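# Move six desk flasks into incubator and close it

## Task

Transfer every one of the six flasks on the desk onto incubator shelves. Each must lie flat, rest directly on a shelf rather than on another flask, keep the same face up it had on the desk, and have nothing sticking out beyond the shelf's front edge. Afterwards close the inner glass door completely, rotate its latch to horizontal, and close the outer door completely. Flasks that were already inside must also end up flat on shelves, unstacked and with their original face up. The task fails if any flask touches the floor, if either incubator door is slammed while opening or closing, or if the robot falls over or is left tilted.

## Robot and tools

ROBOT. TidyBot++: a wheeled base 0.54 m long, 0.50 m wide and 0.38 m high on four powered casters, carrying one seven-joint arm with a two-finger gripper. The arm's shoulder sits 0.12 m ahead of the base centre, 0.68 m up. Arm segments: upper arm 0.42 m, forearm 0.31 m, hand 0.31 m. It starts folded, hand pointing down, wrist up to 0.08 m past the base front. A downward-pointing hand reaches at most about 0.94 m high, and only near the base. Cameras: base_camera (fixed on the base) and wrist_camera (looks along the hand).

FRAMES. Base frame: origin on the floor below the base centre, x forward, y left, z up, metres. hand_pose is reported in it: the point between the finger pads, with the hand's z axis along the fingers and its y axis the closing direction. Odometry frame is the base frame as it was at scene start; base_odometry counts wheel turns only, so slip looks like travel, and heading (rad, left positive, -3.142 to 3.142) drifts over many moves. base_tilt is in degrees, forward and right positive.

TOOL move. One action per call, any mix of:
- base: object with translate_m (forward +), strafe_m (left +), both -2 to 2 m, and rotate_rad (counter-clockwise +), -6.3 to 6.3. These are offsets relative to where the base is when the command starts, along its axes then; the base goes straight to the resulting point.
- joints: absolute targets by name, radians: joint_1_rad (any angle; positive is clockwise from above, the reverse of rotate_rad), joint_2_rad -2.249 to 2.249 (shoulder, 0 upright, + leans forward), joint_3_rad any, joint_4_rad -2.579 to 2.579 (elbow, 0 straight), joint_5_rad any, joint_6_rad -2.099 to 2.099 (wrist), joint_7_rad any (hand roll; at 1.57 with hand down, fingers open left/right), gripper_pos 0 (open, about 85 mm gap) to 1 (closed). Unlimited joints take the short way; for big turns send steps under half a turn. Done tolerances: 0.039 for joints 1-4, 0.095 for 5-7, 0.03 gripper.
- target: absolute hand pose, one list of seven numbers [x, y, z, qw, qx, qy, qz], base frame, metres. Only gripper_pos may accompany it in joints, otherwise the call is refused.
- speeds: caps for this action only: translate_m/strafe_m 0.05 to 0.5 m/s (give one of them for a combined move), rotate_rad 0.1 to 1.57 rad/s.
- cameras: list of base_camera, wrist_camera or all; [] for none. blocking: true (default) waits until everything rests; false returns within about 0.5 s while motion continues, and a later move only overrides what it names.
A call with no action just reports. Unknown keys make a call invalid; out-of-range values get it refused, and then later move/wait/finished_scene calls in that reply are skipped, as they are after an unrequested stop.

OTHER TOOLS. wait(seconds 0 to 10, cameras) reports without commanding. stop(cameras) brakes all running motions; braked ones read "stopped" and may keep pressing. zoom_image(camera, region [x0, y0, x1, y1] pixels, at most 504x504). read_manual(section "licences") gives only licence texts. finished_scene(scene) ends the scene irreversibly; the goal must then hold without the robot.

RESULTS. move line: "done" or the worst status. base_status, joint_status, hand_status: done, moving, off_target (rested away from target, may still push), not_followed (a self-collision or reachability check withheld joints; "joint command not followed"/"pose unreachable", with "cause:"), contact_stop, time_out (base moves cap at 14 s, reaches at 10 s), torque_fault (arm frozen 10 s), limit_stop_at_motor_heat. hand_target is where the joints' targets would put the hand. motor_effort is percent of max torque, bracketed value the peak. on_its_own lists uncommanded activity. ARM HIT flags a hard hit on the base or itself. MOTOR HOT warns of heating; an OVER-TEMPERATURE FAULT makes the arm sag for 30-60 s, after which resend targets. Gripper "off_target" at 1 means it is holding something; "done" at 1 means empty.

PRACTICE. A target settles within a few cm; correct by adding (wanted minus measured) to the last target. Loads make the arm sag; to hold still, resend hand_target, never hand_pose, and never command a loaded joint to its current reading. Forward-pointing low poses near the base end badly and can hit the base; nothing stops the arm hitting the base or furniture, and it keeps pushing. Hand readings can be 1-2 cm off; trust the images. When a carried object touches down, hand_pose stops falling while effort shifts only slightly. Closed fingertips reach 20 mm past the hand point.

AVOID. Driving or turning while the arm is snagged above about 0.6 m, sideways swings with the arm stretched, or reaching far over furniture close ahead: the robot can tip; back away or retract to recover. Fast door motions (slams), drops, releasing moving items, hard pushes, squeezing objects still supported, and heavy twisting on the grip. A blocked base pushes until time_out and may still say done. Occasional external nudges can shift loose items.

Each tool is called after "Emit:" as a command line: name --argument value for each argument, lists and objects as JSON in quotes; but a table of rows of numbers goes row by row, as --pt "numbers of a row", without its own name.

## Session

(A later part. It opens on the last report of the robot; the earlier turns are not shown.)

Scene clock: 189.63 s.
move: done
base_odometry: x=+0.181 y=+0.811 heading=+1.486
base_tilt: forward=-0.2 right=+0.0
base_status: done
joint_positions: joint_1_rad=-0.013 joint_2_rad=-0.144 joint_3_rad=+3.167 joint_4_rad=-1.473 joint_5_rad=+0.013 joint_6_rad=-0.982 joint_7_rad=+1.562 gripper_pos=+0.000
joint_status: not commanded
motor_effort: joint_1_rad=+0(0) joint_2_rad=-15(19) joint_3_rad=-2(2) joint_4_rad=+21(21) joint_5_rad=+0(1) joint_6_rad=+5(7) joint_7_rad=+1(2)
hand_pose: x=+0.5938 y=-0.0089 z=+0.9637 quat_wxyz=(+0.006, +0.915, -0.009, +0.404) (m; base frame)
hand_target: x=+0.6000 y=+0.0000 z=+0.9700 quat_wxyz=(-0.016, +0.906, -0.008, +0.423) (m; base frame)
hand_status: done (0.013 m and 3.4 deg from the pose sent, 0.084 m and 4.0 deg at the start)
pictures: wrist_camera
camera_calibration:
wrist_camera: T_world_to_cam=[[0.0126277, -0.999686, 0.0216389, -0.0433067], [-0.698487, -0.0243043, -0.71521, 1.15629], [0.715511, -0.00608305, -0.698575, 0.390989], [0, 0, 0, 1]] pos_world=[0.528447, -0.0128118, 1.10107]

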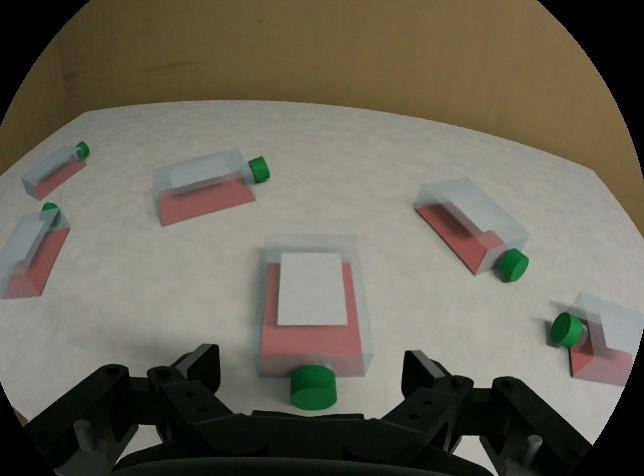

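Emit:
move

Scene clock: 191.33 s.
base_odometry: x=+0.181 y=+0.811 heading=+1.486
base_tilt: forward=-0.2 right=+0.0
base_status: done
joint_positions: joint_1_rad=-0.013 joint_2_rad=-0.144 joint_3_rad=+3.167 joint_4_rad=-1.473 joint_5_rad=+0.013 joint_6_rad=-0.982 joint_7_rad=+1.562 gripper_pos=+0.000
joint_status: not commanded
motor_effort: joint_1_rad=+0(0) joint_2_rad=-15(19) joint_3_rad=-1(2) joint_4_rad=+21(21) joint_5_rad=+0(1) joint_6_rad=+6(7) joint_7_rad=+0(2)
hand_pose: x=+0.5938 y=-0.0089 z=+0.9637 quat_wxyz=(+0.006, +0.915, -0.009, +0.404) (m; base frame)
hand_target: x=+0.6000 y=+0.0000 z=+0.9700 quat_wxyz=(-0.016, +0.906, -0.008, +0.423) (m; base frame)
hand_status: done (0.012 m and 3.4 deg from the pose sent, 0.084 m and 4.0 deg at the start)
pictures: base_camera, wrist_camera
camera_calibration:
wrist_camera: T_world_to_cam=[[0.0125582, -0.999689, 0.021567, -0.0431909], [-0.698488, -0.0242043, -0.715212, 1.1563], [0.715511, -0.00608254, -0.698575, 0.390989], [0, 0, 0, 1]] pos_world=[0.528446, -0.0128118, 1.10107]

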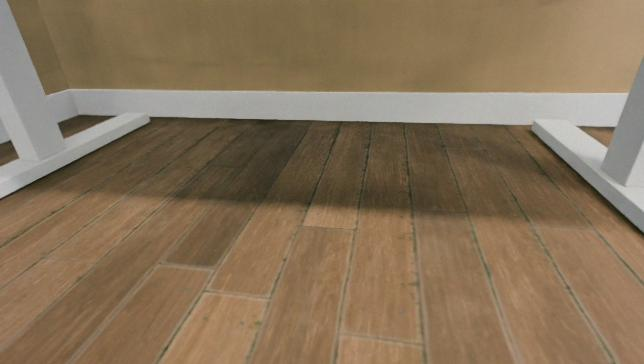

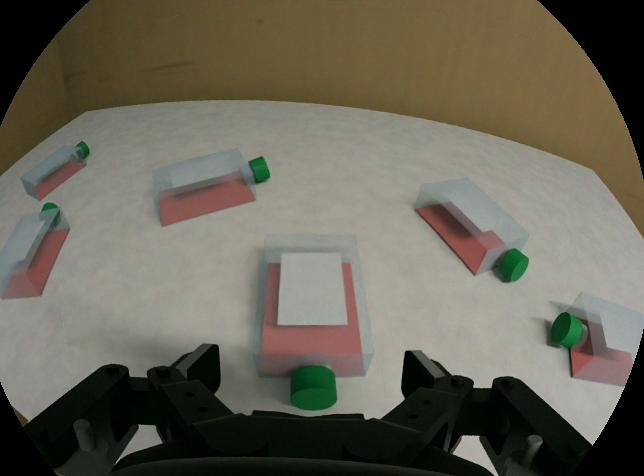

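Emit:
move --target '[0.60,-0.005,0.91,-0.016,0.9063,-0.008,0.4226]' --cameras '[]'

Emit:
move --target '[0.632,-0.005,0.885,-0.016,0.9063,-0.008,0.4226]' --cameras '["wrist_camera"]'

Scene clock: 193.00 s.
move: done
base_odometry: x=+0.181 y=+0.811 heading=+1.486
base_tilt: forward=-0.2 right=+0.0
base_status: not commanded
joint_positions: joint_1_rad=-0.013 joint_2_rad=-0.153 joint_3_rad=+3.183 joint_4_rad=-1.682 joint_5_rad=-0.007 joint_6_rad=-0.797 joint_7_rad=+1.562 gripper_pos=+0.000
joint_status: not commanded
motor_effort: joint_1_rad=+0(0) joint_2_rad=-15(16) joint_3_rad=+0(1) joint_4_rad=+21(22) joint_5_rad=+0(1) joint_6_rad=+5(6) joint_7_rad=+1(2)
hand_pose: x=+0.5957 y=-0.0117 z=+0.8974 quat_wxyz=(-0.003, +0.918, -0.019, +0.396) (m; base frame)
hand_target: x=+0.6000 y=-0.0050 z=+0.9100 quat_wxyz=(-0.016, +0.906, -0.008, +0.423) (m; base frame)
hand_status: done (0.015 m and 3.9 deg from the pose sent, 0.054 m and 3.4 deg at the start)
pictures: none
No camera images: "cameras" was empty.

Scene clock: 193.97 s.
move: done
base_odometry: x=+0.181 y=+0.811 heading=+1.486
base_tilt: forward=-0.1 right=+0.0
base_status: not commanded
joint_positions: joint_1_rad=-0.013 joint_2_rad=-0.097 joint_3_rad=+3.183 joint_4_rad=-1.697 joint_5_rad=-0.025 joint_6_rad=-0.702 joint_7_rad=+1.569 gripper_pos=+0.000
joint_status: not commanded
motor_effort: joint_1_rad=+0(0) joint_2_rad=-18(19) joint_3_rad=-1(1) joint_4_rad=+21(22) joint_5_rad=+0(1) joint_6_rad=+5(6) joint_7_rad=+1(2)
hand_pose: x=+0.6246 y=-0.0087 z=+0.8838 quat_wxyz=(-0.008, +0.913, -0.020, +0.408) (m; base frame)
hand_target: x=+0.6320 y=-0.0050 z=+0.8850 quat_wxyz=(-0.016, +0.906, -0.008, +0.423) (m; base frame)
hand_status: done (0.008 m and 2.5 deg from the pose sent, 0.039 m and 3.9 deg at the start)
pictures: wrist_camera
camera_calibration:
wrist_camera: T_world_to_cam=[[0.00366588, -0.999934, -0.0108704, -0.00744532], [-0.691825, 0.00531315, -0.722046, 1.12274], [0.722056, 0.0101674, -0.69176, 0.303148], [0, 0, 0, 1]] pos_world=[0.557876, -0.0164923, 1.02029]

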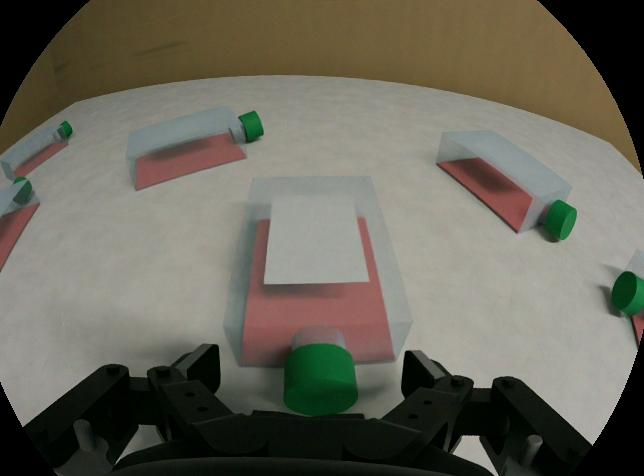

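Emit:
move --target '[0.634,-0.007,0.873,-0.016,0.9063,-0.008,0.4226]' --cameras '["wrist_camera"]'

Emit:
move --joints '{"gripper_pos":0.6}' --cameras '[]'

Emit:
move --joints '{"gripper_pos":0.85}' --cameras '["wrist_camera"]'

Scene clock: 194.83 s.
move: done
base_odometry: x=+0.181 y=+0.811 heading=+1.486
base_tilt: forward=-0.1 right=+0.0
base_status: not commanded
joint_positions: joint_1_rad=-0.013 joint_2_rad=-0.096 joint_3_rad=+3.186 joint_4_rad=-1.731 joint_5_rad=-0.039 joint_6_rad=-0.661 joint_7_rad=+1.586 gripper_pos=+0.000
joint_status: not commanded
motor_effort: joint_1_rad=+0(0) joint_2_rad=-17(18) joint_3_rad=-1(1) joint_4_rad=+21(22) joint_5_rad=+0(0) joint_6_rad=+5(6) joint_7_rad=+2(2)
hand_pose: x=+0.6260 y=-0.0080 z=+0.8740 quat_wxyz=(-0.010, +0.912, -0.017, +0.410) (m; base frame)
hand_target: x=+0.6340 y=-0.0070 z=+0.8730 quat_wxyz=(-0.016, +0.906, -0.008, +0.423) (m; base frame)
hand_status: done (0.008 m and 2.0 deg from the pose sent, 0.014 m and 2.5 deg at the start)
pictures: wrist_camera
camera_calibration:
wrist_camera: T_world_to_cam=[[0.00986348, -0.999873, -0.0124912, -0.00930301], [-0.687726, 0.00228514, -0.725967, 1.1174], [0.725903, 0.0157511, -0.687616, 0.289392], [0, 0, 0, 1]] pos_world=[0.558487, -0.0164135, 1.01007]

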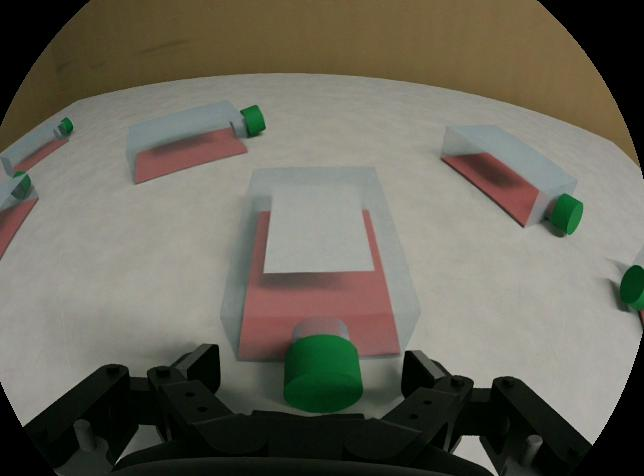

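Scene clock: 195.70 s.
move: done
base_odometry: x=+0.181 y=+0.811 heading=+1.486
base_tilt: forward=-0.2 right=+0.0
base_status: not commanded
joint_positions: joint_1_rad=-0.013 joint_2_rad=-0.097 joint_3_rad=+3.190 joint_4_rad=-1.731 joint_5_rad=-0.040 joint_6_rad=-0.649 joint_7_rad=+1.587 gripper_pos=+0.600
joint_status: all done
motor_effort: joint_1_rad=+0(1) joint_2_rad=-14(17) joint_3_rad=-1(2) joint_4_rad=+19(21) joint_5_rad=+0(2) joint_6_rad=+4(6) joint_7_rad=+0(1)
hand_pose: x=+0.6282 y=-0.0099 z=+0.8776 quat_wxyz=(-0.009, +0.909, -0.019, +0.417) (m; base frame)
hand_target: x=+0.6340 y=-0.0070 z=+0.8730 quat_wxyz=(-0.016, +0.906, -0.008, +0.423) (m; base frame)
hand_status: not commanded
pictures: none
No camera images: "cameras" was empty.

Scene clock: 196.37 s.
move: done
base_odometry: x=+0.181 y=+0.811 heading=+1.486
base_tilt: forward=-0.2 right=+0.0
base_status: not commanded
joint_positions: joint_1_rad=-0.013 joint_2_rad=-0.097 joint_3_rad=+3.192 joint_4_rad=-1.731 joint_5_rad=-0.040 joint_6_rad=-0.646 joint_7_rad=+1.587 gripper_pos=+0.850
joint_status: all done
motor_effort: joint_1_rad=-1(1) joint_2_rad=-14(15) joint_3_rad=-2(2) joint_4_rad=+18(18) joint_5_rad=-1(1) joint_6_rad=+3(4) joint_7_rad=+1(2)
hand_pose: x=+0.6288 y=-0.0112 z=+0.8782 quat_wxyz=(-0.009, +0.908, -0.020, +0.418) (m; base frame)
hand_target: x=+0.6340 y=-0.0070 z=+0.8730 quat_wxyz=(-0.016, +0.906, -0.008, +0.423) (m; base frame)
hand_status: not commanded
pictures: wrist_camera
camera_calibration:
wrist_camera: T_world_to_cam=[[0.00418353, -0.999918, -0.0121177, -0.00925659], [-0.675568, 0.00610829, -0.737273, 1.12486], [0.737286, 0.0112707, -0.675487, 0.272415], [0, 0, 0, 1]] pos_world=[0.559109, -0.0191971, 1.01323]

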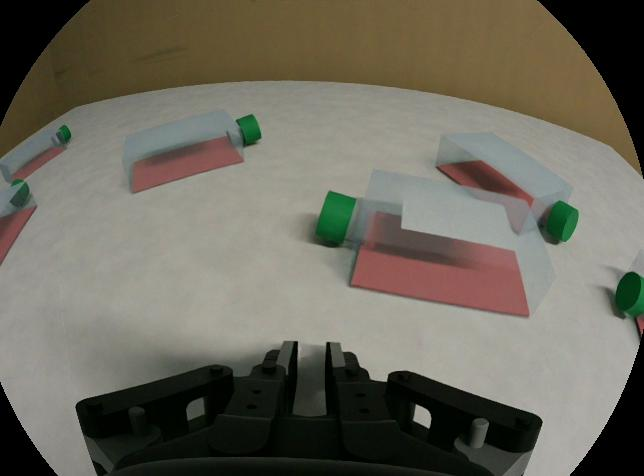

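Emit:
move --target '[0.60,-0.005,0.98,0,0.9063,0,0.4226]' --joints '{"gripper_pos":0}' --cameras '[]'

Emit:
move --target '[0.58,0,0.94,0,1,0,0]' --cameras '["wrist_camera"]'

Scene clock: 199.90 s.
move: done
base_odometry: x=+0.181 y=+0.811 heading=+1.486
base_tilt: forward=-0.1 right=+0.0
base_status: not commanded
joint_positions: joint_1_rad=-0.013 joint_2_rad=-0.137 joint_3_rad=+3.188 joint_4_rad=-1.483 joint_5_rad=-0.042 joint_6_rad=-0.916 joint_7_rad=+1.587 gripper_pos=+0.000
joint_status: all done
motor_effort: joint_1_rad=+0(1) joint_2_rad=-15(19) joint_3_rad=-1(1) joint_4_rad=+21(23) joint_5_rad=-1(1) joint_6_rad=+6(6) joint_7_rad=+1(2)
hand_pose: x=+0.6084 y=-0.0066 z=+0.9707 quat_wxyz=(-0.013, +0.905, -0.014, +0.426) (m; base frame)
hand_target: x=+0.6000 y=-0.0050 z=+0.9800 quat_wxyz=(+0.000, +0.906, +0.000, +0.423) (m; base frame)
hand_status: done (0.013 m and 2.2 deg from the pose sent, 0.106 m and 2.6 deg at the start)
pictures: none
No camera images: "cameras" was empty.

Scene clock: 210.50 s.
move: time_out
base_odometry: x=+0.181 y=+0.811 heading=+1.486
base_tilt: forward=-0.1 right=+0.0
base_status: not commanded
joint_positions: joint_1_rad=-0.007 joint_2_rad=+0.609 joint_3_rad=+3.188 joint_4_rad=+0.125 joint_5_rad=-0.042 joint_6_rad=-2.042 joint_7_rad=+1.587 gripper_pos=+0.000
joint_status: not commanded
motor_effort: joint_1_rad=+0(1) joint_2_rad=-32(41) joint_3_rad=-1(2) joint_4_rad=+11(22) joint_5_rad=+1(1) joint_6_rad=+4(6) joint_7_rad=+2(2)
hand_pose: x=+0.6863 y=+0.0050 z=+1.0507 quat_wxyz=(+0.005, +0.953, +0.012, +0.303) (m; base frame)
hand_target: x=+0.6828 y=+0.0050 z=+1.0495 quat_wxyz=(+0.005, +0.954, +0.012, +0.298) (m; base frame)
hand_status: time_out (0.154 m and 35.3 deg from the pose sent, 0.042 m and 50.5 deg at the start; a joint's target at an end of its range on 300 of 300 steps)
pictures: wrist_camera
camera_calibration:
wrist_camera: T_world_to_cam=[[0.056176, -0.998026, 0.028067, -0.0691195], [-0.833697, -0.0623569, -0.54869, 1.20144], [0.549358, 0.00742389, -0.835554, 0.643549], [0, 0, 0, 1]] pos_world=[0.651983, 0.0011575, 1.19888]

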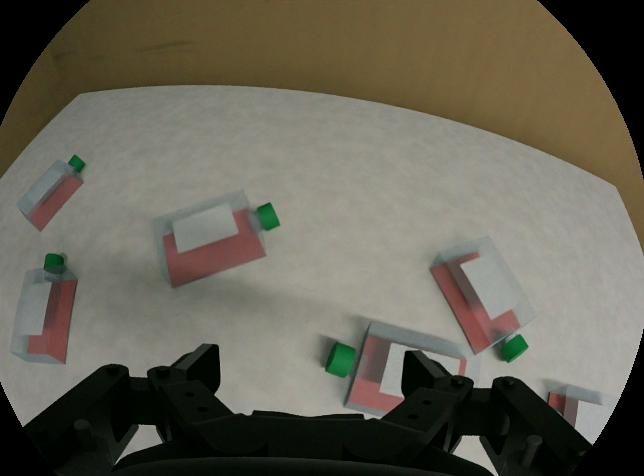

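Emit:
move --joints '{"joint_1_rad":0,"joint_2_rad":0.269,"joint_3_rad":3.14,"joint_4_rad":-0.777,"joint_5_rad":0,"joint_6_rad":-2.06,"joint_7_rad":-0.25}' --base '{"translate_m":0.17,"strafe_m":-0.04}' --speeds '{"translate_m":0.2}' --cameras '["wrist_camera"]'

Scene clock: 214.37 s.
move: done
base_odometry: x=+0.235 y=+0.977 heading=+1.486
base_tilt: forward=-0.2 right=+0.0
base_status: done
joint_positions: joint_1_rad=-0.007 joint_2_rad=+0.288 joint_3_rad=+3.157 joint_4_rad=-0.754 joint_5_rad=-0.042 joint_6_rad=-2.042 joint_7_rad=-0.176 gripper_pos=+0.000
joint_status: all done
motor_effort: joint_1_rad=+0(3) joint_2_rad=-25(34) joint_3_rad=-1(3) joint_4_rad=+15(16) joint_5_rad=+0(2) joint_6_rad=-1(6) joint_7_rad=+0(2)
hand_pose: x=+0.5282 y=+0.0109 z=+0.9331 quat_wxyz=(-0.033, +0.647, -0.762, +0.006) (m; base frame)
hand_target: x=+0.5139 y=+0.0018 z=+0.9338 quat_wxyz=(-0.014, +0.614, -0.789, +0.011) (m; base frame)
hand_status: not commanded
pictures: wrist_camera
camera_calibration:
wrist_camera: T_world_to_cam=[[-0.98968, 0.127481, -0.0654445, 0.576414], [0.122688, 0.989781, 0.0726755, -0.0909038], [0.0740404, 0.0638962, -0.995206, 1.03155], [0, 0, 0, 1]] pos_world=[0.505242, -0.0494189, 1.07093]

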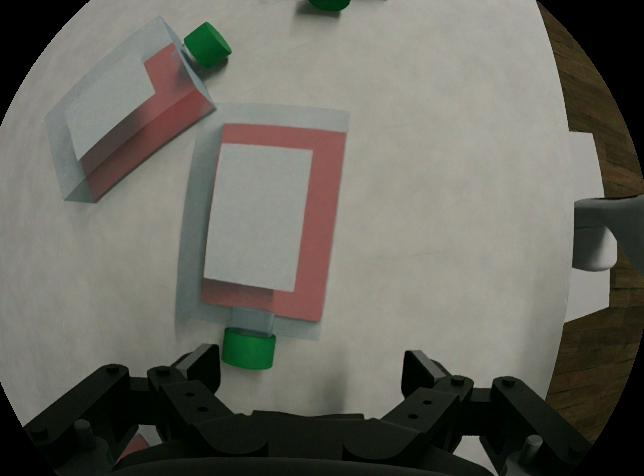

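Emit:
move --base '{"translate_m":0.047,"strafe_m":0.013}' --joints '{"joint_1_rad":0,"joint_2_rad":0.266,"joint_3_rad":3.14,"joint_4_rad":-0.90,"joint_5_rad":0,"joint_6_rad":-1.98,"joint_7_rad":-0.4}' --cameras '["wrist_camera"]'

Scene clock: 216.33 s.
move: done
base_odometry: x=+0.226 y=+1.025 heading=+1.486
base_tilt: forward=-0.2 right=+0.0
base_status: done
joint_positions: joint_1_rad=-0.007 joint_2_rad=+0.278 joint_3_rad=+3.155 joint_4_rad=-0.882 joint_5_rad=-0.042 joint_6_rad=-2.015 joint_7_rad=-0.327 gripper_pos=+0.000
joint_status: all done
motor_effort: joint_1_rad=+0(2) joint_2_rad=-25(30) joint_3_rad=-1(3) joint_4_rad=+15(17) joint_5_rad=+0(2) joint_6_rad=-1(3) joint_7_rad=+2(2)
hand_pose: x=+0.5126 y=+0.0114 z=+0.9009 quat_wxyz=(+0.003, +0.587, -0.809, -0.024) (m; base frame)
hand_target: x=+0.5172 y=+0.0019 z=+0.9003 quat_wxyz=(+0.002, +0.553, -0.833, -0.001) (m; base frame)
hand_status: not commanded
pictures: wrist_camera
camera_calibration:
wrist_camera: T_world_to_cam=[[-0.960998, 0.27502, 0.0290883, 0.457233], [0.276284, 0.959383, 0.0570196, -0.151481], [-0.0122253, 0.0628324, -0.997949, 1.04739], [0, 0, 0, 1]] pos_world=[0.494056, -0.04623, 1.04058]

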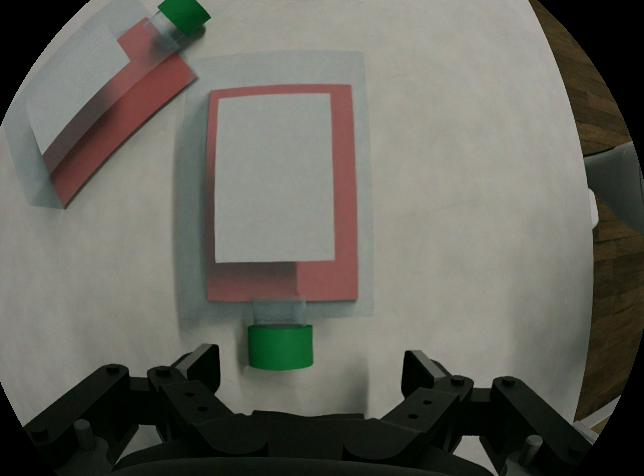

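Emit:
move --base '{"translate_m":0.013,"strafe_m":0.002}' --joints '{"joint_2_rad":0.226,"joint_4_rad":-1.04,"joint_6_rad":-1.86}' --cameras '["wrist_camera"]'

Scene clock: 217.97 s.
move: done
base_odometry: x=+0.225 y=+1.038 heading=+1.486
base_tilt: forward=-0.1 right=+0.0
base_status: done
joint_positions: joint_1_rad=-0.007 joint_2_rad=+0.247 joint_3_rad=+3.155 joint_4_rad=-1.019 joint_5_rad=-0.042 joint_6_rad=-1.911 joint_7_rad=-0.328 gripper_pos=+0.000
joint_status: all done
motor_effort: joint_1_rad=+0(2) joint_2_rad=-24(27) joint_3_rad=-1(2) joint_4_rad=+16(17) joint_5_rad=-1(1) joint_6_rad=-1(3) joint_7_rad=+1(2)
hand_pose: x=+0.5108 y=+0.0119 z=+0.8734 quat_wxyz=(+0.003, +0.585, -0.811, -0.025) (m; base frame)
hand_target: x=+0.5180 y=+0.0019 z=+0.8750 quat_wxyz=(-0.007, +0.553, -0.833, +0.004) (m; base frame)
hand_status: not commanded
pictures: wrist_camera
camera_calibration:
wrist_camera: T_world_to_cam=[[-0.95958, 0.279677, 0.0314042, 0.45343], [0.281101, 0.95789, 0.0585601, -0.153612], [-0.0137038, 0.0650209, -0.99779, 1.02039], [0, 0, 0, 1]] pos_world=[0.492267, -0.0460171, 1.01289]

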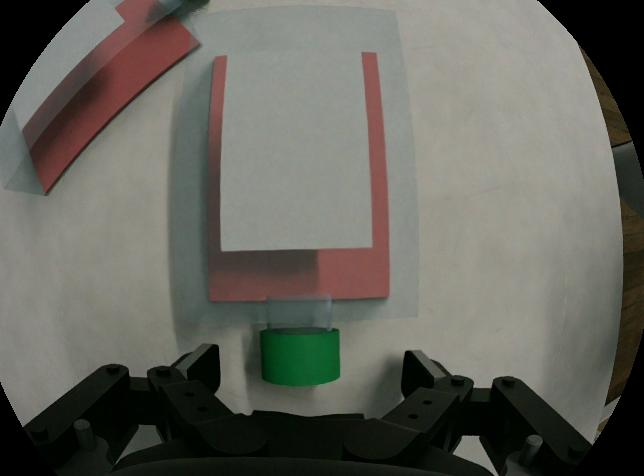

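Emit:
move --base '{"translate_m":0.005}' --joints '{"gripper_pos":0.6}' --cameras '["wrist_camera"]'

Emit:
move --joints '{"gripper_pos":0.8}' --cameras '["wrist_camera"]'

Scene clock: 219.10 s.
move: done
base_odometry: x=+0.226 y=+1.043 heading=+1.486
base_tilt: forward=-0.2 right=+0.0
base_status: done
joint_positions: joint_1_rad=-0.007 joint_2_rad=+0.232 joint_3_rad=+3.154 joint_4_rad=-1.022 joint_5_rad=-0.041 joint_6_rad=-1.900 joint_7_rad=-0.328 gripper_pos=+0.600
joint_status: all done
motor_effort: joint_1_rad=+0(1) joint_2_rad=-23(28) joint_3_rad=+0(2) joint_4_rad=+16(17) joint_5_rad=+0(1) joint_6_rad=-1(5) joint_7_rad=+2(2)
hand_pose: x=+0.5110 y=+0.0118 z=+0.8781 quat_wxyz=(-0.006, +0.585, -0.811, -0.018) (m; base frame)
hand_target: x=+0.5180 y=+0.0019 z=+0.8750 quat_wxyz=(-0.007, +0.553, -0.833, +0.004) (m; base frame)
hand_status: not commanded
pictures: wrist_camera
camera_calibration:
wrist_camera: T_world_to_cam=[[-0.959933, 0.280071, 0.00941742, 0.472882], [0.280082, 0.957795, 0.0646693, -0.158711], [0.00909204, 0.0647159, -0.997862, 1.01344], [0, 0, 0, 1]] pos_world=[0.489172, -0.046014, 1.01709]

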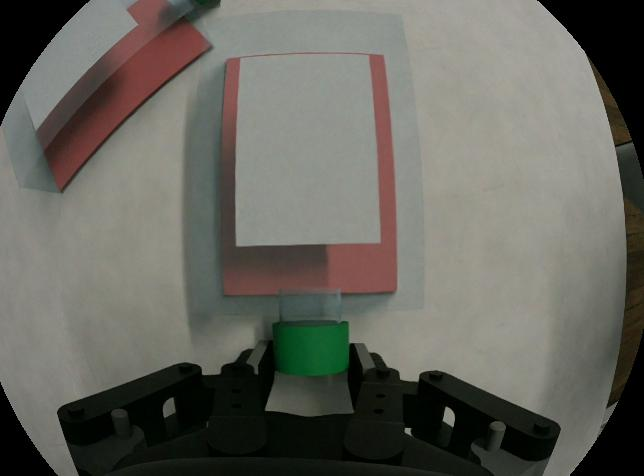

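Scene clock: 219.73 s.
move: off_target
base_odometry: x=+0.226 y=+1.043 heading=+1.486
base_tilt: forward=-0.2 right=+0.0
base_status: not commanded
joint_positions: joint_1_rad=-0.007 joint_2_rad=+0.230 joint_3_rad=+3.154 joint_4_rad=-1.022 joint_5_rad=-0.041 joint_6_rad=-1.897 joint_7_rad=-0.328 gripper_pos=+0.696
joint_status: gripper_pos off_target (ended at +0.696, target +0.800)
motor_effort: joint_1_rad=+0(1) joint_2_rad=-23(24) joint_3_rad=-1(1) joint_4_rad=+15(16) joint_5_rad=+0(1) joint_6_rad=-2(3) joint_7_rad=+1(2)
hand_pose: x=+0.5113 y=+0.0118 z=+0.8789 quat_wxyz=(-0.008, +0.585, -0.811, -0.017) (m; base frame)
hand_target: x=+0.5180 y=+0.0019 z=+0.8750 quat_wxyz=(-0.007, +0.553, -0.833, +0.004) (m; base frame)
hand_status: not commanded
pictures: wrist_camera
camera_calibration:
wrist_camera: T_world_to_cam=[[-0.959936, 0.280175, 0.00490441, 0.477072], [0.279878, 0.957765, 0.0659903, -0.15989], [0.0137915, 0.0647191, -0.997808, 1.01187], [0, 0, 0, 1]] pos_world=[0.488753, -0.0460135, 1.01787]

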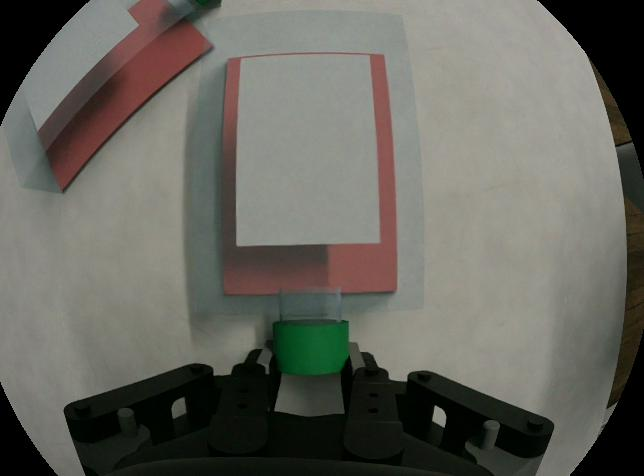

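Emit:
move --base '{"translate_m":-0.12}' --speeds '{"translate_m":0.1}' --cameras '["wrist_camera"]'

Emit:
move --joints '{"joint_7_rad":0.6}' --cameras '["wrist_camera"]'

Scene clock: 221.97 s.
move: done
base_odometry: x=+0.215 y=+0.923 heading=+1.486
base_tilt: forward=-0.2 right=+0.0
base_status: done
joint_positions: joint_1_rad=-0.007 joint_2_rad=+0.228 joint_3_rad=+3.154 joint_4_rad=-1.023 joint_5_rad=-0.041 joint_6_rad=-1.891 joint_7_rad=-0.328 gripper_pos=+0.696
joint_status: not commanded
motor_effort: joint_1_rad=+0(1) joint_2_rad=-23(24) joint_3_rad=-1(2) joint_4_rad=+16(16) joint_5_rad=+0(1) joint_6_rad=+0(4) joint_7_rad=+0(2)
hand_pose: x=+0.5127 y=+0.0119 z=+0.8791 quat_wxyz=(-0.010, +0.585, -0.811, -0.015) (m; base frame)
hand_target: x=+0.5180 y=+0.0019 z=+0.8750 quat_wxyz=(-0.007, +0.553, -0.833, +0.004) (m; base frame)
hand_status: not commanded
pictures: wrist_camera
camera_calibration:
wrist_camera: T_world_to_cam=[[-0.959921, 0.280267, -0.00131324, 0.48392], [0.279535, 0.957731, 0.0679077, -0.16193], [0.02029, 0.0648189, -0.997691, 1.00853], [0, 0, 0, 1]] pos_world=[0.489327, -0.0459135, 1.01784]

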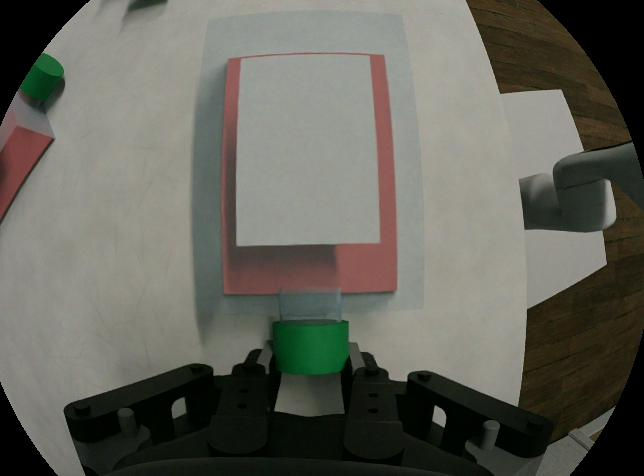

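Scene clock: 223.60 s.
move: done
base_odometry: x=+0.215 y=+0.923 heading=+1.486
base_tilt: forward=-0.1 right=+0.0
base_status: not commanded
joint_positions: joint_1_rad=-0.007 joint_2_rad=+0.228 joint_3_rad=+3.153 joint_4_rad=-1.023 joint_5_rad=-0.041 joint_6_rad=-1.891 joint_7_rad=+0.530 gripper_pos=+0.696
joint_status: all done
motor_effort: joint_1_rad=+0(1) joint_2_rad=-21(24) joint_3_rad=-1(2) joint_4_rad=+15(16) joint_5_rad=+0(1) joint_6_rad=+1(1) joint_7_rad=+0(2)
hand_pose: x=+0.5126 y=+0.0121 z=+0.8792 quat_wxyz=(-0.016, +0.869, -0.494, -0.009) (m; base frame)
hand_target: x=+0.5180 y=+0.0019 z=+0.8750 quat_wxyz=(-0.004, +0.885, -0.466, +0.007) (m; base frame)
hand_status: not commanded
pictures: wrist_camera
camera_calibration:
wrist_camera: T_world_to_cam=[[-0.839126, -0.543015, -0.0316427, 0.458479], [-0.543873, 0.836716, 0.0640958, 0.264795], [-0.00832898, 0.0709941, -0.997442, 1.02308], [0, 0, 0, 1]] pos_world=[0.537258, -0.04523, 1.018]

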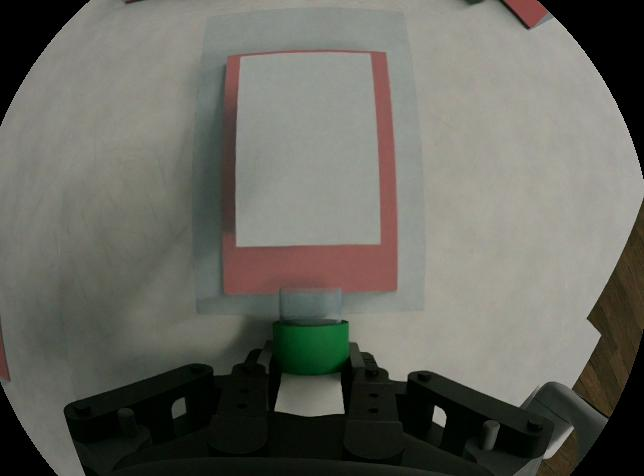

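Works beautifully.

Emit:
move --joints '{"joint_7_rad":1.62}' --cameras '["wrist_camera"]'

Scene clock: 225.37 s.
move: done
base_odometry: x=+0.215 y=+0.923 heading=+1.486
base_tilt: forward=-0.2 right=+0.0
base_status: not commanded
joint_positions: joint_1_rad=-0.007 joint_2_rad=+0.228 joint_3_rad=+3.153 joint_4_rad=-1.023 joint_5_rad=-0.041 joint_6_rad=-1.891 joint_7_rad=+1.548 gripper_pos=+0.696
joint_status: all done
motor_effort: joint_1_rad=-1(1) joint_2_rad=-22(23) joint_3_rad=-2(2) joint_4_rad=+15(15) joint_5_rad=-1(1) joint_6_rad=+0(1) joint_7_rad=+1(2)
hand_pose: x=+0.5126 y=+0.0121 z=+0.8793 quat_wxyz=(-0.018, +1.000, -0.007, +0.000) (m; base frame)
hand_target: x=+0.5180 y=+0.0019 z=+0.8750 quat_wxyz=(+0.000, +1.000, +0.025, +0.008) (m; base frame)
hand_status: not commanded
pictures: wrist_camera
camera_calibration:
wrist_camera: T_world_to_cam=[[0.0218445, -0.998576, -0.0486803, 0.0375622], [-0.999181, -0.0234648, 0.0329654, 0.535906], [-0.0340607, 0.0479203, -0.99827, 1.03737], [0, 0, 0, 1]] pos_world=[0.569981, 0.000372529, 1.01974]

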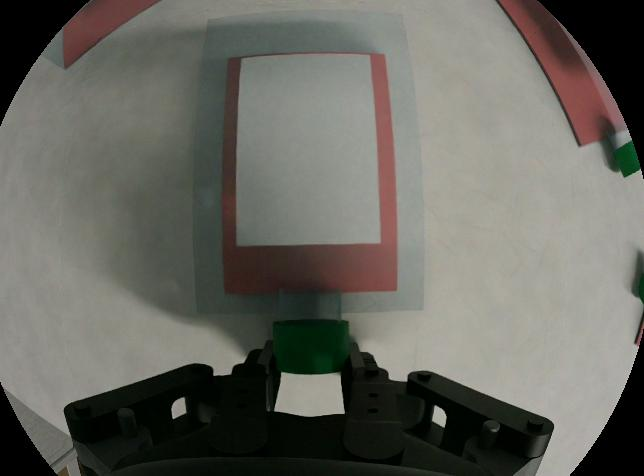

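Emit:
move --joints '{"gripper_pos":0}' --cameras '[]'

Emit:
move --joints '{"joint_2_rad":0.245,"joint_4_rad":-0.79,"joint_6_rad":-2.06,"joint_1_rad":0,"joint_7_rad":1.57}' --cameras '[]'

Emit:
move --base '{"translate_m":-0.113}' --target '[0.60,-0.005,0.95,0,0.9063,0,0.4226]' --cameras '["wrist_camera"]'

Scene clock: 226.70 s.
move: done
base_odometry: x=+0.215 y=+0.923 heading=+1.486
base_tilt: forward=-0.2 right=+0.0
base_status: not commanded
joint_positions: joint_1_rad=-0.007 joint_2_rad=+0.228 joint_3_rad=+3.153 joint_4_rad=-1.023 joint_5_rad=-0.041 joint_6_rad=-1.891 joint_7_rad=+1.549 gripper_pos=+0.000
joint_status: all done
motor_effort: joint_1_rad=+0(1) joint_2_rad=-24(25) joint_3_rad=-1(2) joint_4_rad=+17(17) joint_5_rad=+0(1) joint_6_rad=-1(2) joint_7_rad=+1(2)
hand_pose: x=+0.5126 y=+0.0121 z=+0.8792 quat_wxyz=(-0.018, +1.000, -0.007, +0.000) (m; base frame)
hand_target: x=+0.5180 y=+0.0019 z=+0.8750 quat_wxyz=(+0.000, +1.000, +0.025, +0.008) (m; base frame)
hand_status: not commanded
pictures: none
No camera images: "cameras" was empty.

Scene clock: 228.00 s.
move: done
base_odometry: x=+0.215 y=+0.923 heading=+1.486
base_tilt: forward=-0.2 right=+0.0
base_status: not commanded
joint_positions: joint_1_rad=-0.007 joint_2_rad=+0.234 joint_3_rad=+3.153 joint_4_rad=-0.821 joint_5_rad=-0.041 joint_6_rad=-2.011 joint_7_rad=+1.549 gripper_pos=+0.000
joint_status: all done
motor_effort: joint_1_rad=+0(1) joint_2_rad=-23(26) joint_3_rad=-1(2) joint_4_rad=+16(17) joint_5_rad=+0(1) joint_6_rad=-1(2) joint_7_rad=+1(2)
hand_pose: x=+0.5136 y=+0.0117 z=+0.9359 quat_wxyz=(-0.017, +0.999, -0.004, +0.038) (m; base frame)
hand_target: x=+0.5058 y=+0.0018 z=+0.9395 quat_wxyz=(+0.000, +1.000, +0.000, +0.023) (m; base frame)
hand_status: not commanded
pictures: none
No camera images: "cameras" was empty.

Scene clock: 230.47 s.
move: done
base_odometry: x=+0.205 y=+0.811 heading=+1.486
base_tilt: forward=-0.1 right=+0.0
base_status: done
joint_positions: joint_1_rad=-0.007 joint_2_rad=-0.145 joint_3_rad=+3.156 joint_4_rad=-1.542 joint_5_rad=-0.041 joint_6_rad=-0.922 joint_7_rad=+1.549 gripper_pos=+0.000
joint_status: not commanded
motor_effort: joint_1_rad=+0(1) joint_2_rad=-15(27) joint_3_rad=-1(1) joint_4_rad=+21(21) joint_5_rad=+0(1) joint_6_rad=+6(6) joint_7_rad=+1(2)
hand_pose: x=+0.5960 y=+0.0076 z=+0.9408 quat_wxyz=(-0.024, +0.916, -0.019, +0.399) (m; base frame)
hand_target: x=+0.6000 y=-0.0050 z=+0.9499 quat_wxyz=(+0.000, +0.906, +0.000, +0.423) (m; base frame)
hand_status: done (0.016 m and 4.5 deg from the pose sent, 0.089 m and 45.7 deg at the start)
pictures: wrist_camera
camera_calibration:
wrist_camera: T_world_to_cam=[[0.0188554, -0.999013, -0.0402181, 0.0281197], [-0.704562, 0.0152641, -0.709478, 1.13973], [0.709392, 0.0417136, -0.703579, 0.381562], [0, 0, 0, 1]] pos_world=[0.531803, -0.00522127, 1.0782]

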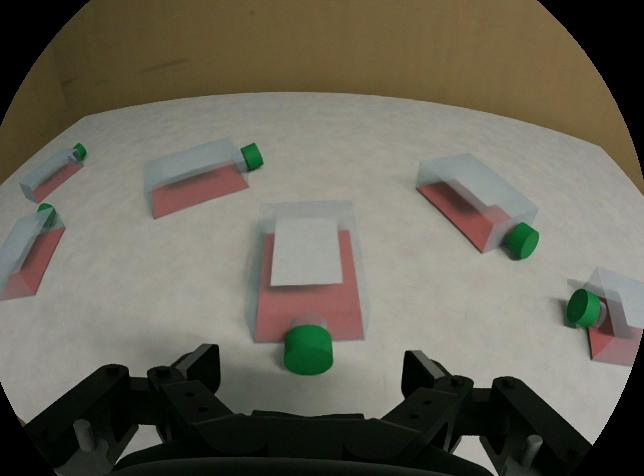

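Emit:
move --base '{"translate_m":0.024}' --target '[0.632,-0.004,0.88,0,0.9063,0,0.4226]' --cameras '["wrist_camera"]'

Scene clock: 232.07 s.
move: done
base_odometry: x=+0.207 y=+0.835 heading=+1.486
base_tilt: forward=-0.2 right=+0.0
base_status: done
joint_positions: joint_1_rad=-0.007 joint_2_rad=-0.094 joint_3_rad=+3.156 joint_4_rad=-1.716 joint_5_rad=-0.041 joint_6_rad=-0.688 joint_7_rad=+1.549 gripper_pos=+0.000
joint_status: not commanded
motor_effort: joint_1_rad=+0(1) joint_2_rad=-18(19) joint_3_rad=-1(1) joint_4_rad=+21(23) joint_5_rad=+0(1) joint_6_rad=+5(6) joint_7_rad=+2(2)
hand_pose: x=+0.6236 y=+0.0054 z=+0.8752 quat_wxyz=(-0.022, +0.914, -0.023, +0.404) (m; base frame)
hand_target: x=+0.6320 y=-0.0040 z=+0.8800 quat_wxyz=(+0.000, +0.906, +0.000, +0.423) (m; base frame)
hand_status: done (0.014 m and 4.3 deg from the pose sent, 0.072 m and 4.5 deg at the start)
pictures: wrist_camera
camera_calibration:
wrist_camera: T_world_to_cam=[[0.00926993, -0.999162, -0.0398661, 0.0284811], [-0.697645, 0.0220997, -0.716103, 1.11413], [0.716384, 0.0344506, -0.696855, 0.305672], [0, 0, 0, 1]] pos_world=[0.558027, -0.00669533, 1.01198]

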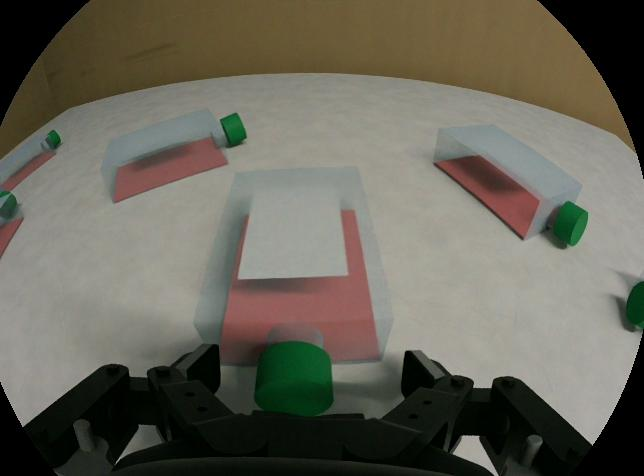

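Emit:
move --base '{"strafe_m":0.008}' --cameras '["wrist_camera"]'

Emit:
move --joints '{"gripper_pos":0.6}' --cameras '["wrist_camera"]'

Emit:
move --joints '{"gripper_pos":0.85}' --cameras '["wrist_camera"]'

Scene clock: 234.80 s.
move: done
base_odometry: x=+0.199 y=+0.835 heading=+1.486
base_tilt: forward=-0.1 right=+0.0
base_status: done
joint_positions: joint_1_rad=-0.007 joint_2_rad=-0.094 joint_3_rad=+3.159 joint_4_rad=-1.716 joint_5_rad=-0.041 joint_6_rad=-0.685 joint_7_rad=+1.549 gripper_pos=+0.000
joint_status: not commanded
motor_effort: joint_1_rad=+0(2) joint_2_rad=-17(19) joint_3_rad=+0(3) joint_4_rad=+21(22) joint_5_rad=+0(1) joint_6_rad=+6(6) joint_7_rad=+1(2)
hand_pose: x=+0.6242 y=+0.0041 z=+0.8758 quat_wxyz=(-0.022, +0.914, -0.024, +0.405) (m; base frame)
hand_target: x=+0.6320 y=-0.0040 z=+0.8800 quat_wxyz=(+0.000, +0.906, +0.000, +0.423) (m; base frame)
hand_status: not commanded
pictures: wrist_camera
camera_calibration:
wrist_camera: T_world_to_cam=[[0.00676827, -0.999173, -0.0401056, 0.0288409], [-0.695703, 0.0241041, -0.717925, 1.11535], [0.718298, 0.0327607, -0.694964, 0.302865], [0, 0, 0, 1]] pos_world=[0.558207, -0.00798937, 1.01237]

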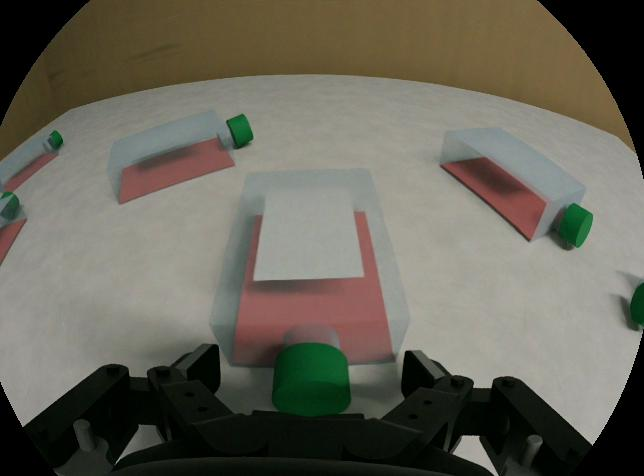

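Scene clock: 235.67 s.
move: done
base_odometry: x=+0.199 y=+0.835 heading=+1.486
base_tilt: forward=-0.1 right=+0.0
base_status: not commanded
joint_positions: joint_1_rad=-0.007 joint_2_rad=-0.095 joint_3_rad=+3.159 joint_4_rad=-1.716 joint_5_rad=-0.041 joint_6_rad=-0.676 joint_7_rad=+1.549 gripper_pos=+0.600
joint_status: all done
motor_effort: joint_1_rad=+0(1) joint_2_rad=-16(18) joint_3_rad=-1(2) joint_4_rad=+20(22) joint_5_rad=-1(1) joint_6_rad=+4(6) joint_7_rad=+0(2)
hand_pose: x=+0.6259 y=+0.0038 z=+0.8782 quat_wxyz=(-0.022, +0.912, -0.025, +0.409) (m; base frame)
hand_target: x=+0.6320 y=-0.0040 z=+0.8800 quat_wxyz=(+0.000, +0.906, +0.000, +0.423) (m; base frame)
hand_status: not commanded
pictures: wrist_camera
camera_calibration:
wrist_camera: T_world_to_cam=[[0.00651576, -0.999179, -0.0399887, 0.0287341], [-0.688704, 0.0245096, -0.724628, 1.11977], [0.725013, 0.0322619, -0.687979, 0.293001], [0, 0, 0, 1]] pos_world=[0.558576, -0.00818754, 1.01415]

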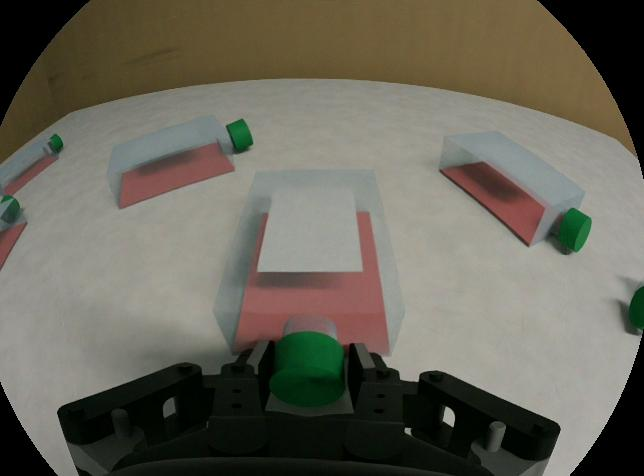

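Scene clock: 236.33 s.
move: off_target
base_odometry: x=+0.199 y=+0.835 heading=+1.486
base_tilt: forward=-0.2 right=+0.0
base_status: not commanded
joint_positions: joint_1_rad=-0.007 joint_2_rad=-0.095 joint_3_rad=+3.159 joint_4_rad=-1.716 joint_5_rad=-0.041 joint_6_rad=-0.674 joint_7_rad=+1.549 gripper_pos=+0.681
joint_status: gripper_pos off_target (ended at +0.681, target +0.850)
motor_effort: joint_1_rad=+0(1) joint_2_rad=-16(17) joint_3_rad=-1(1) joint_4_rad=+20(20) joint_5_rad=+0(1) joint_6_rad=+5(5) joint_7_rad=+1(2)
hand_pose: x=+0.6263 y=+0.0038 z=+0.8788 quat_wxyz=(-0.022, +0.911, -0.025, +0.410) (m; base frame)
hand_target: x=+0.6320 y=-0.0040 z=+0.8800 quat_wxyz=(+0.000, +0.906, +0.000, +0.423) (m; base frame)
hand_status: not commanded
pictures: wrist_camera
camera_calibration:
wrist_camera: T_world_to_cam=[[0.00645653, -0.99918, -0.0399802, 0.028774], [-0.687214, 0.0246103, -0.726038, 1.12072], [0.726426, 0.0321626, -0.686491, 0.290905], [0, 0, 0, 1]] pos_world=[0.558669, -0.00818719, 1.01454]

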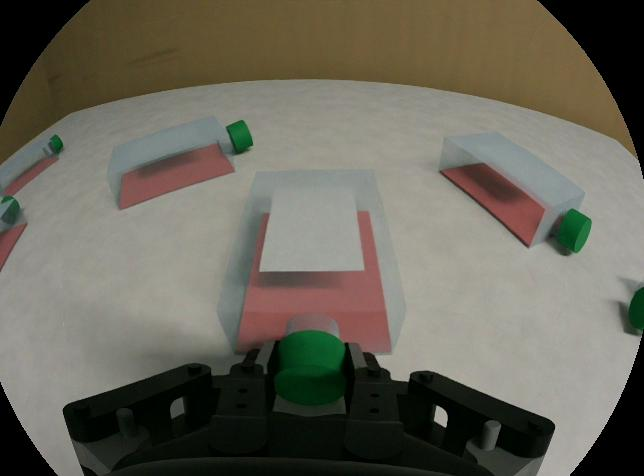

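Emit:
move --target '[0.632,-0.004,0.95,0,0.9063,0,0.4226]' --cameras '[]'

Emit:
move --joints '{"gripper_pos":0.95}' --cameras '["wrist_camera"]'

Emit:
move --target '[0.60,0,1.05,0,0.9063,0,0.4226]' --cameras '[]'

Emit:
move --target '[0.55,0,1.05,0,0.911,0,0.412]' --base '{"translate_m":-0.40}' --cameras '["wrist_camera"]'

Emit:
move --base '{"rotate_rad":-1.673}' --speeds '{"rotate_rad":0.8}' --cameras '["wrist_camera"]'

Scene clock: 238.37 s.
move: done
base_odometry: x=+0.199 y=+0.835 heading=+1.486
base_tilt: forward=-0.2 right=+0.0
base_status: not commanded
joint_positions: joint_1_rad=-0.007 joint_2_rad=-0.087 joint_3_rad=+3.159 joint_4_rad=-1.534 joint_5_rad=-0.041 joint_6_rad=-0.814 joint_7_rad=+1.549 gripper_pos=+0.681
joint_status: not commanded
motor_effort: joint_1_rad=+0(0) joint_2_rad=-18(20) joint_3_rad=+0(1) joint_4_rad=+22(24) joint_5_rad=-1(1) joint_6_rad=+6(7) joint_7_rad=+1(2)
hand_pose: x=+0.6346 y=+0.0049 z=+0.9419 quat_wxyz=(-0.023, +0.904, -0.021, +0.426) (m; base frame)
hand_target: x=+0.6320 y=-0.0040 z=+0.9500 quat_wxyz=(+0.000, +0.906, +0.000, +0.423) (m; base frame)
hand_status: done (0.012 m and 3.6 deg from the pose sent, 0.072 m and 4.0 deg at the start)
pictures: none
No camera images: "cameras" was empty.

Scene clock: 238.90 s.
move: off_target
base_odometry: x=+0.199 y=+0.835 heading=+1.486
base_tilt: forward=-0.2 right=+0.0
base_status: not commanded
joint_positions: joint_1_rad=-0.007 joint_2_rad=-0.087 joint_3_rad=+3.159 joint_4_rad=-1.534 joint_5_rad=-0.041 joint_6_rad=-0.814 joint_7_rad=+1.549 gripper_pos=+0.681
joint_status: gripper_pos off_target (ended at +0.681, target +0.950)
motor_effort: joint_1_rad=+0(0) joint_2_rad=-18(19) joint_3_rad=-1(1) joint_4_rad=+22(22) joint_5_rad=-1(1) joint_6_rad=+6(7) joint_7_rad=+1(2)
hand_pose: x=+0.6345 y=+0.0049 z=+0.9418 quat_wxyz=(-0.023, +0.904, -0.021, +0.426) (m; base frame)
hand_target: x=+0.6320 y=-0.0040 z=+0.9500 quat_wxyz=(+0.000, +0.906, +0.000, +0.423) (m; base frame)
hand_status: not commanded
pictures: wrist_camera
camera_calibration:
wrist_camera: T_world_to_cam=[[0.0135777, -0.99915, -0.0389217, 0.0269204], [-0.662045, 0.020188, -0.749192, 1.17805], [0.749341, 0.0359402, -0.661208, 0.289802], [0, 0, 0, 1]] pos_world=[0.562397, -0.00730051, 1.07525]

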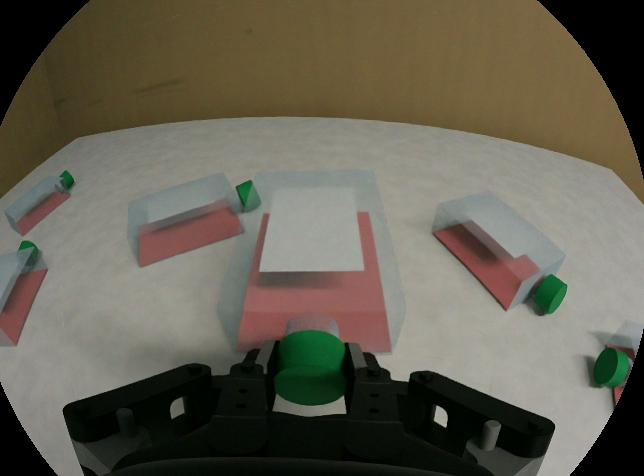

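Scene clock: 240.67 s.
move: done
base_odometry: x=+0.199 y=+0.835 heading=+1.486
base_tilt: forward=-0.2 right=+0.0
base_status: not commanded
joint_positions: joint_1_rad=-0.007 joint_2_rad=-0.087 joint_3_rad=+3.159 joint_4_rad=-1.195 joint_5_rad=-0.041 joint_6_rad=-1.150 joint_7_rad=+1.549 gripper_pos=+0.681
joint_status: not commanded
motor_effort: joint_1_rad=+0(0) joint_2_rad=-17(20) joint_3_rad=-1(2) joint_4_rad=+20(23) joint_5_rad=+0(1) joint_6_rad=+6(7) joint_7_rad=+0(2)
hand_pose: x=+0.6046 y=+0.0075 z=+1.0438 quat_wxyz=(-0.024, +0.904, -0.015, +0.427) (m; base frame)
hand_target: x=+0.6000 y=+0.0000 z=+1.0500 quat_wxyz=(+0.000, +0.906, +0.000, +0.423) (m; base frame)
hand_status: done (0.011 m and 3.3 deg from the pose sent, 0.114 m and 3.6 deg at the start)
pictures: none
No camera images: "cameras" was empty.

Scene clock: 242.83 s.
move: done
base_odometry: x=+0.165 y=+0.437 heading=+1.486
base_tilt: forward=-0.2 right=+0.0
base_status: done
joint_positions: joint_1_rad=-0.008 joint_2_rad=-0.176 joint_3_rad=+3.159 joint_4_rad=-1.210 joint_5_rad=-0.041 joint_6_rad=-1.217 joint_7_rad=+1.549 gripper_pos=+0.681
joint_status: not commanded
motor_effort: joint_1_rad=+0(1) joint_2_rad=-12(22) joint_3_rad=+0(2) joint_4_rad=+20(21) joint_5_rad=-1(1) joint_6_rad=+6(7) joint_7_rad=+0(2)
hand_pose: x=+0.5578 y=+0.0078 z=+1.0615 quat_wxyz=(-0.025, +0.902, -0.013, +0.431) (m; base frame)
hand_target: x=+0.5500 y=+0.0000 z=+1.0500 quat_wxyz=(+0.000, +0.911, +0.000, +0.412) (m; base frame)
hand_status: done (0.016 m and 4.0 deg from the pose sent, 0.055 m and 3.7 deg at the start)
pictures: wrist_camera
camera_calibration:
wrist_camera: T_world_to_cam=[[0.0298525, -0.998947, -0.0348474, 0.0221241], [-0.654049, 0.00684155, -0.756422, 1.22016], [0.755863, 0.045373, -0.653155, 0.414018], [0, 0, 0, 1]] pos_world=[0.484441, -0.00503217, 1.19414]

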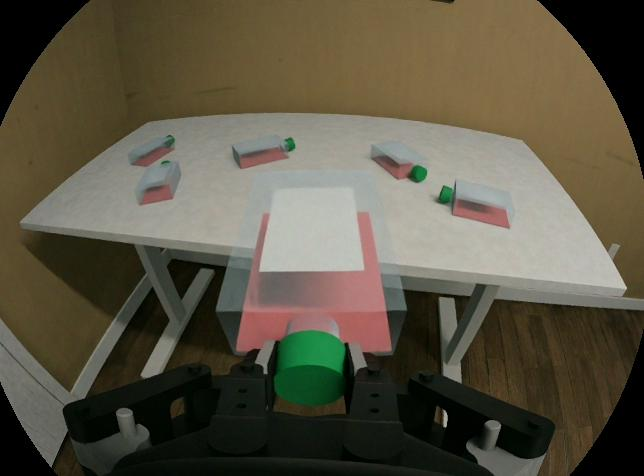

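Scene clock: 245.77 s.
move: done
base_odometry: x=+0.165 y=+0.437 heading=-0.187
base_tilt: forward=-0.2 right=+0.0
base_status: done
joint_positions: joint_1_rad=-0.010 joint_2_rad=-0.176 joint_3_rad=+3.159 joint_4_rad=-1.210 joint_5_rad=-0.041 joint_6_rad=-1.217 joint_7_rad=+1.549 gripper_pos=+0.681
joint_status: not commanded
motor_effort: joint_1_rad=+0(2) joint_2_rad=-13(14) joint_3_rad=+0(3) joint_4_rad=+20(20) joint_5_rad=+0(2) joint_6_rad=+7(7) joint_7_rad=+1(2)
hand_pose: x=+0.5577 y=+0.0091 z=+1.0615 quat_wxyz=(-0.025, +0.902, -0.012, +0.431) (m; base frame)
hand_target: x=+0.5500 y=+0.0000 z=+1.0500 quat_wxyz=(+0.000, +0.911, +0.000, +0.412) (m; base frame)
hand_status: not commanded
pictures: wrist_camera
camera_calibration:
wrist_camera: T_world_to_cam=[[0.0327229, -0.998872, -0.0344142, 0.021312], [-0.65404, 0.00463567, -0.756446, 1.22011], [0.755752, 0.0472614, -0.65315, 0.41409], [0, 0, 0, 1]] pos_world=[0.484354, -0.00393856, 1.19414]

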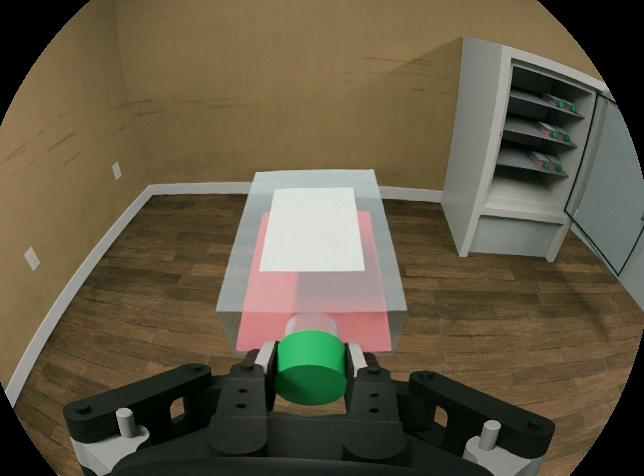

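Emit:
move --base '{"translate_m":0.55,"strafe_m":-1.12}' --speeds '{"translate_m":0.45}' --cameras '["wrist_camera"]'

Emit:
move --base '{"translate_m":0.41}' --speeds '{"translate_m":0.3}' --cameras '["wrist_camera"]'

Scene clock: 250.00 s.
move: done
base_odometry: x=+0.497 y=-0.766 heading=-0.188
base_tilt: forward=-0.1 right=+0.0
base_status: done
joint_positions: joint_1_rad=-0.011 joint_2_rad=-0.175 joint_3_rad=+3.159 joint_4_rad=-1.210 joint_5_rad=-0.041 joint_6_rad=-1.217 joint_7_rad=+1.549 gripper_pos=+0.681
joint_status: not commanded
motor_effort: joint_1_rad=+0(1) joint_2_rad=-13(15) joint_3_rad=+0(2) joint_4_rad=+20(20) joint_5_rad=+0(1) joint_6_rad=+6(7) joint_7_rad=+1(2)
hand_pose: x=+0.5580 y=+0.0092 z=+1.0612 quat_wxyz=(-0.025, +0.902, -0.012, +0.430) (m; base frame)
hand_target: x=+0.5500 y=+0.0000 z=+1.0500 quat_wxyz=(+0.000, +0.911, +0.000, +0.412) (m; base frame)
hand_status: not commanded
pictures: wrist_camera
camera_calibration:
wrist_camera: T_world_to_cam=[[0.0330423, -0.998864, -0.0343417, 0.0211498], [-0.654622, 0.00433512, -0.755944, 1.21991], [0.755234, 0.0474589, -0.653735, 0.414601], [0, 0, 0, 1]] pos_world=[0.484758, -0.0038392, 1.19395]

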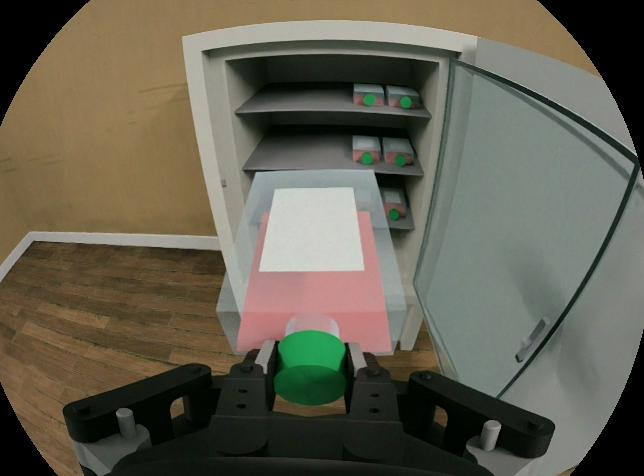

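Scene clock: 252.33 s.
move: done
base_odometry: x=+0.900 y=-0.843 heading=-0.188
base_tilt: forward=-0.2 right=+0.0
base_status: done
joint_positions: joint_1_rad=-0.011 joint_2_rad=-0.169 joint_3_rad=+3.159 joint_4_rad=-1.210 joint_5_rad=-0.041 joint_6_rad=-1.218 joint_7_rad=+1.549 gripper_pos=+0.681
joint_status: not commanded
motor_effort: joint_1_rad=+0(1) joint_2_rad=-13(16) joint_3_rad=+0(1) joint_4_rad=+20(21) joint_5_rad=+0(1) joint_6_rad=+6(7) joint_7_rad=+1(2)
hand_pose: x=+0.5603 y=+0.0092 z=+1.0580 quat_wxyz=(-0.025, +0.904, -0.012, +0.427) (m; base frame)
hand_target: x=+0.5500 y=+0.0000 z=+1.0500 quat_wxyz=(+0.000, +0.911, +0.000, +0.412) (m; base frame)
hand_status: not commanded
pictures: wrist_camera
camera_calibration:
wrist_camera: T_world_to_cam=[[0.0327774, -0.998869, -0.0344477, 0.0212075], [-0.660231, 0.00423613, -0.751051, 1.21704], [0.750347, 0.0473609, -0.659346, 0.419475], [0, 0, 0, 1]] pos_world=[0.488079, -0.00383878, 1.19137]

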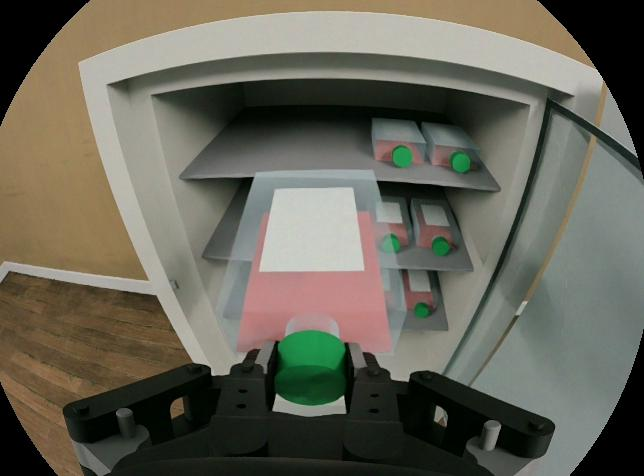

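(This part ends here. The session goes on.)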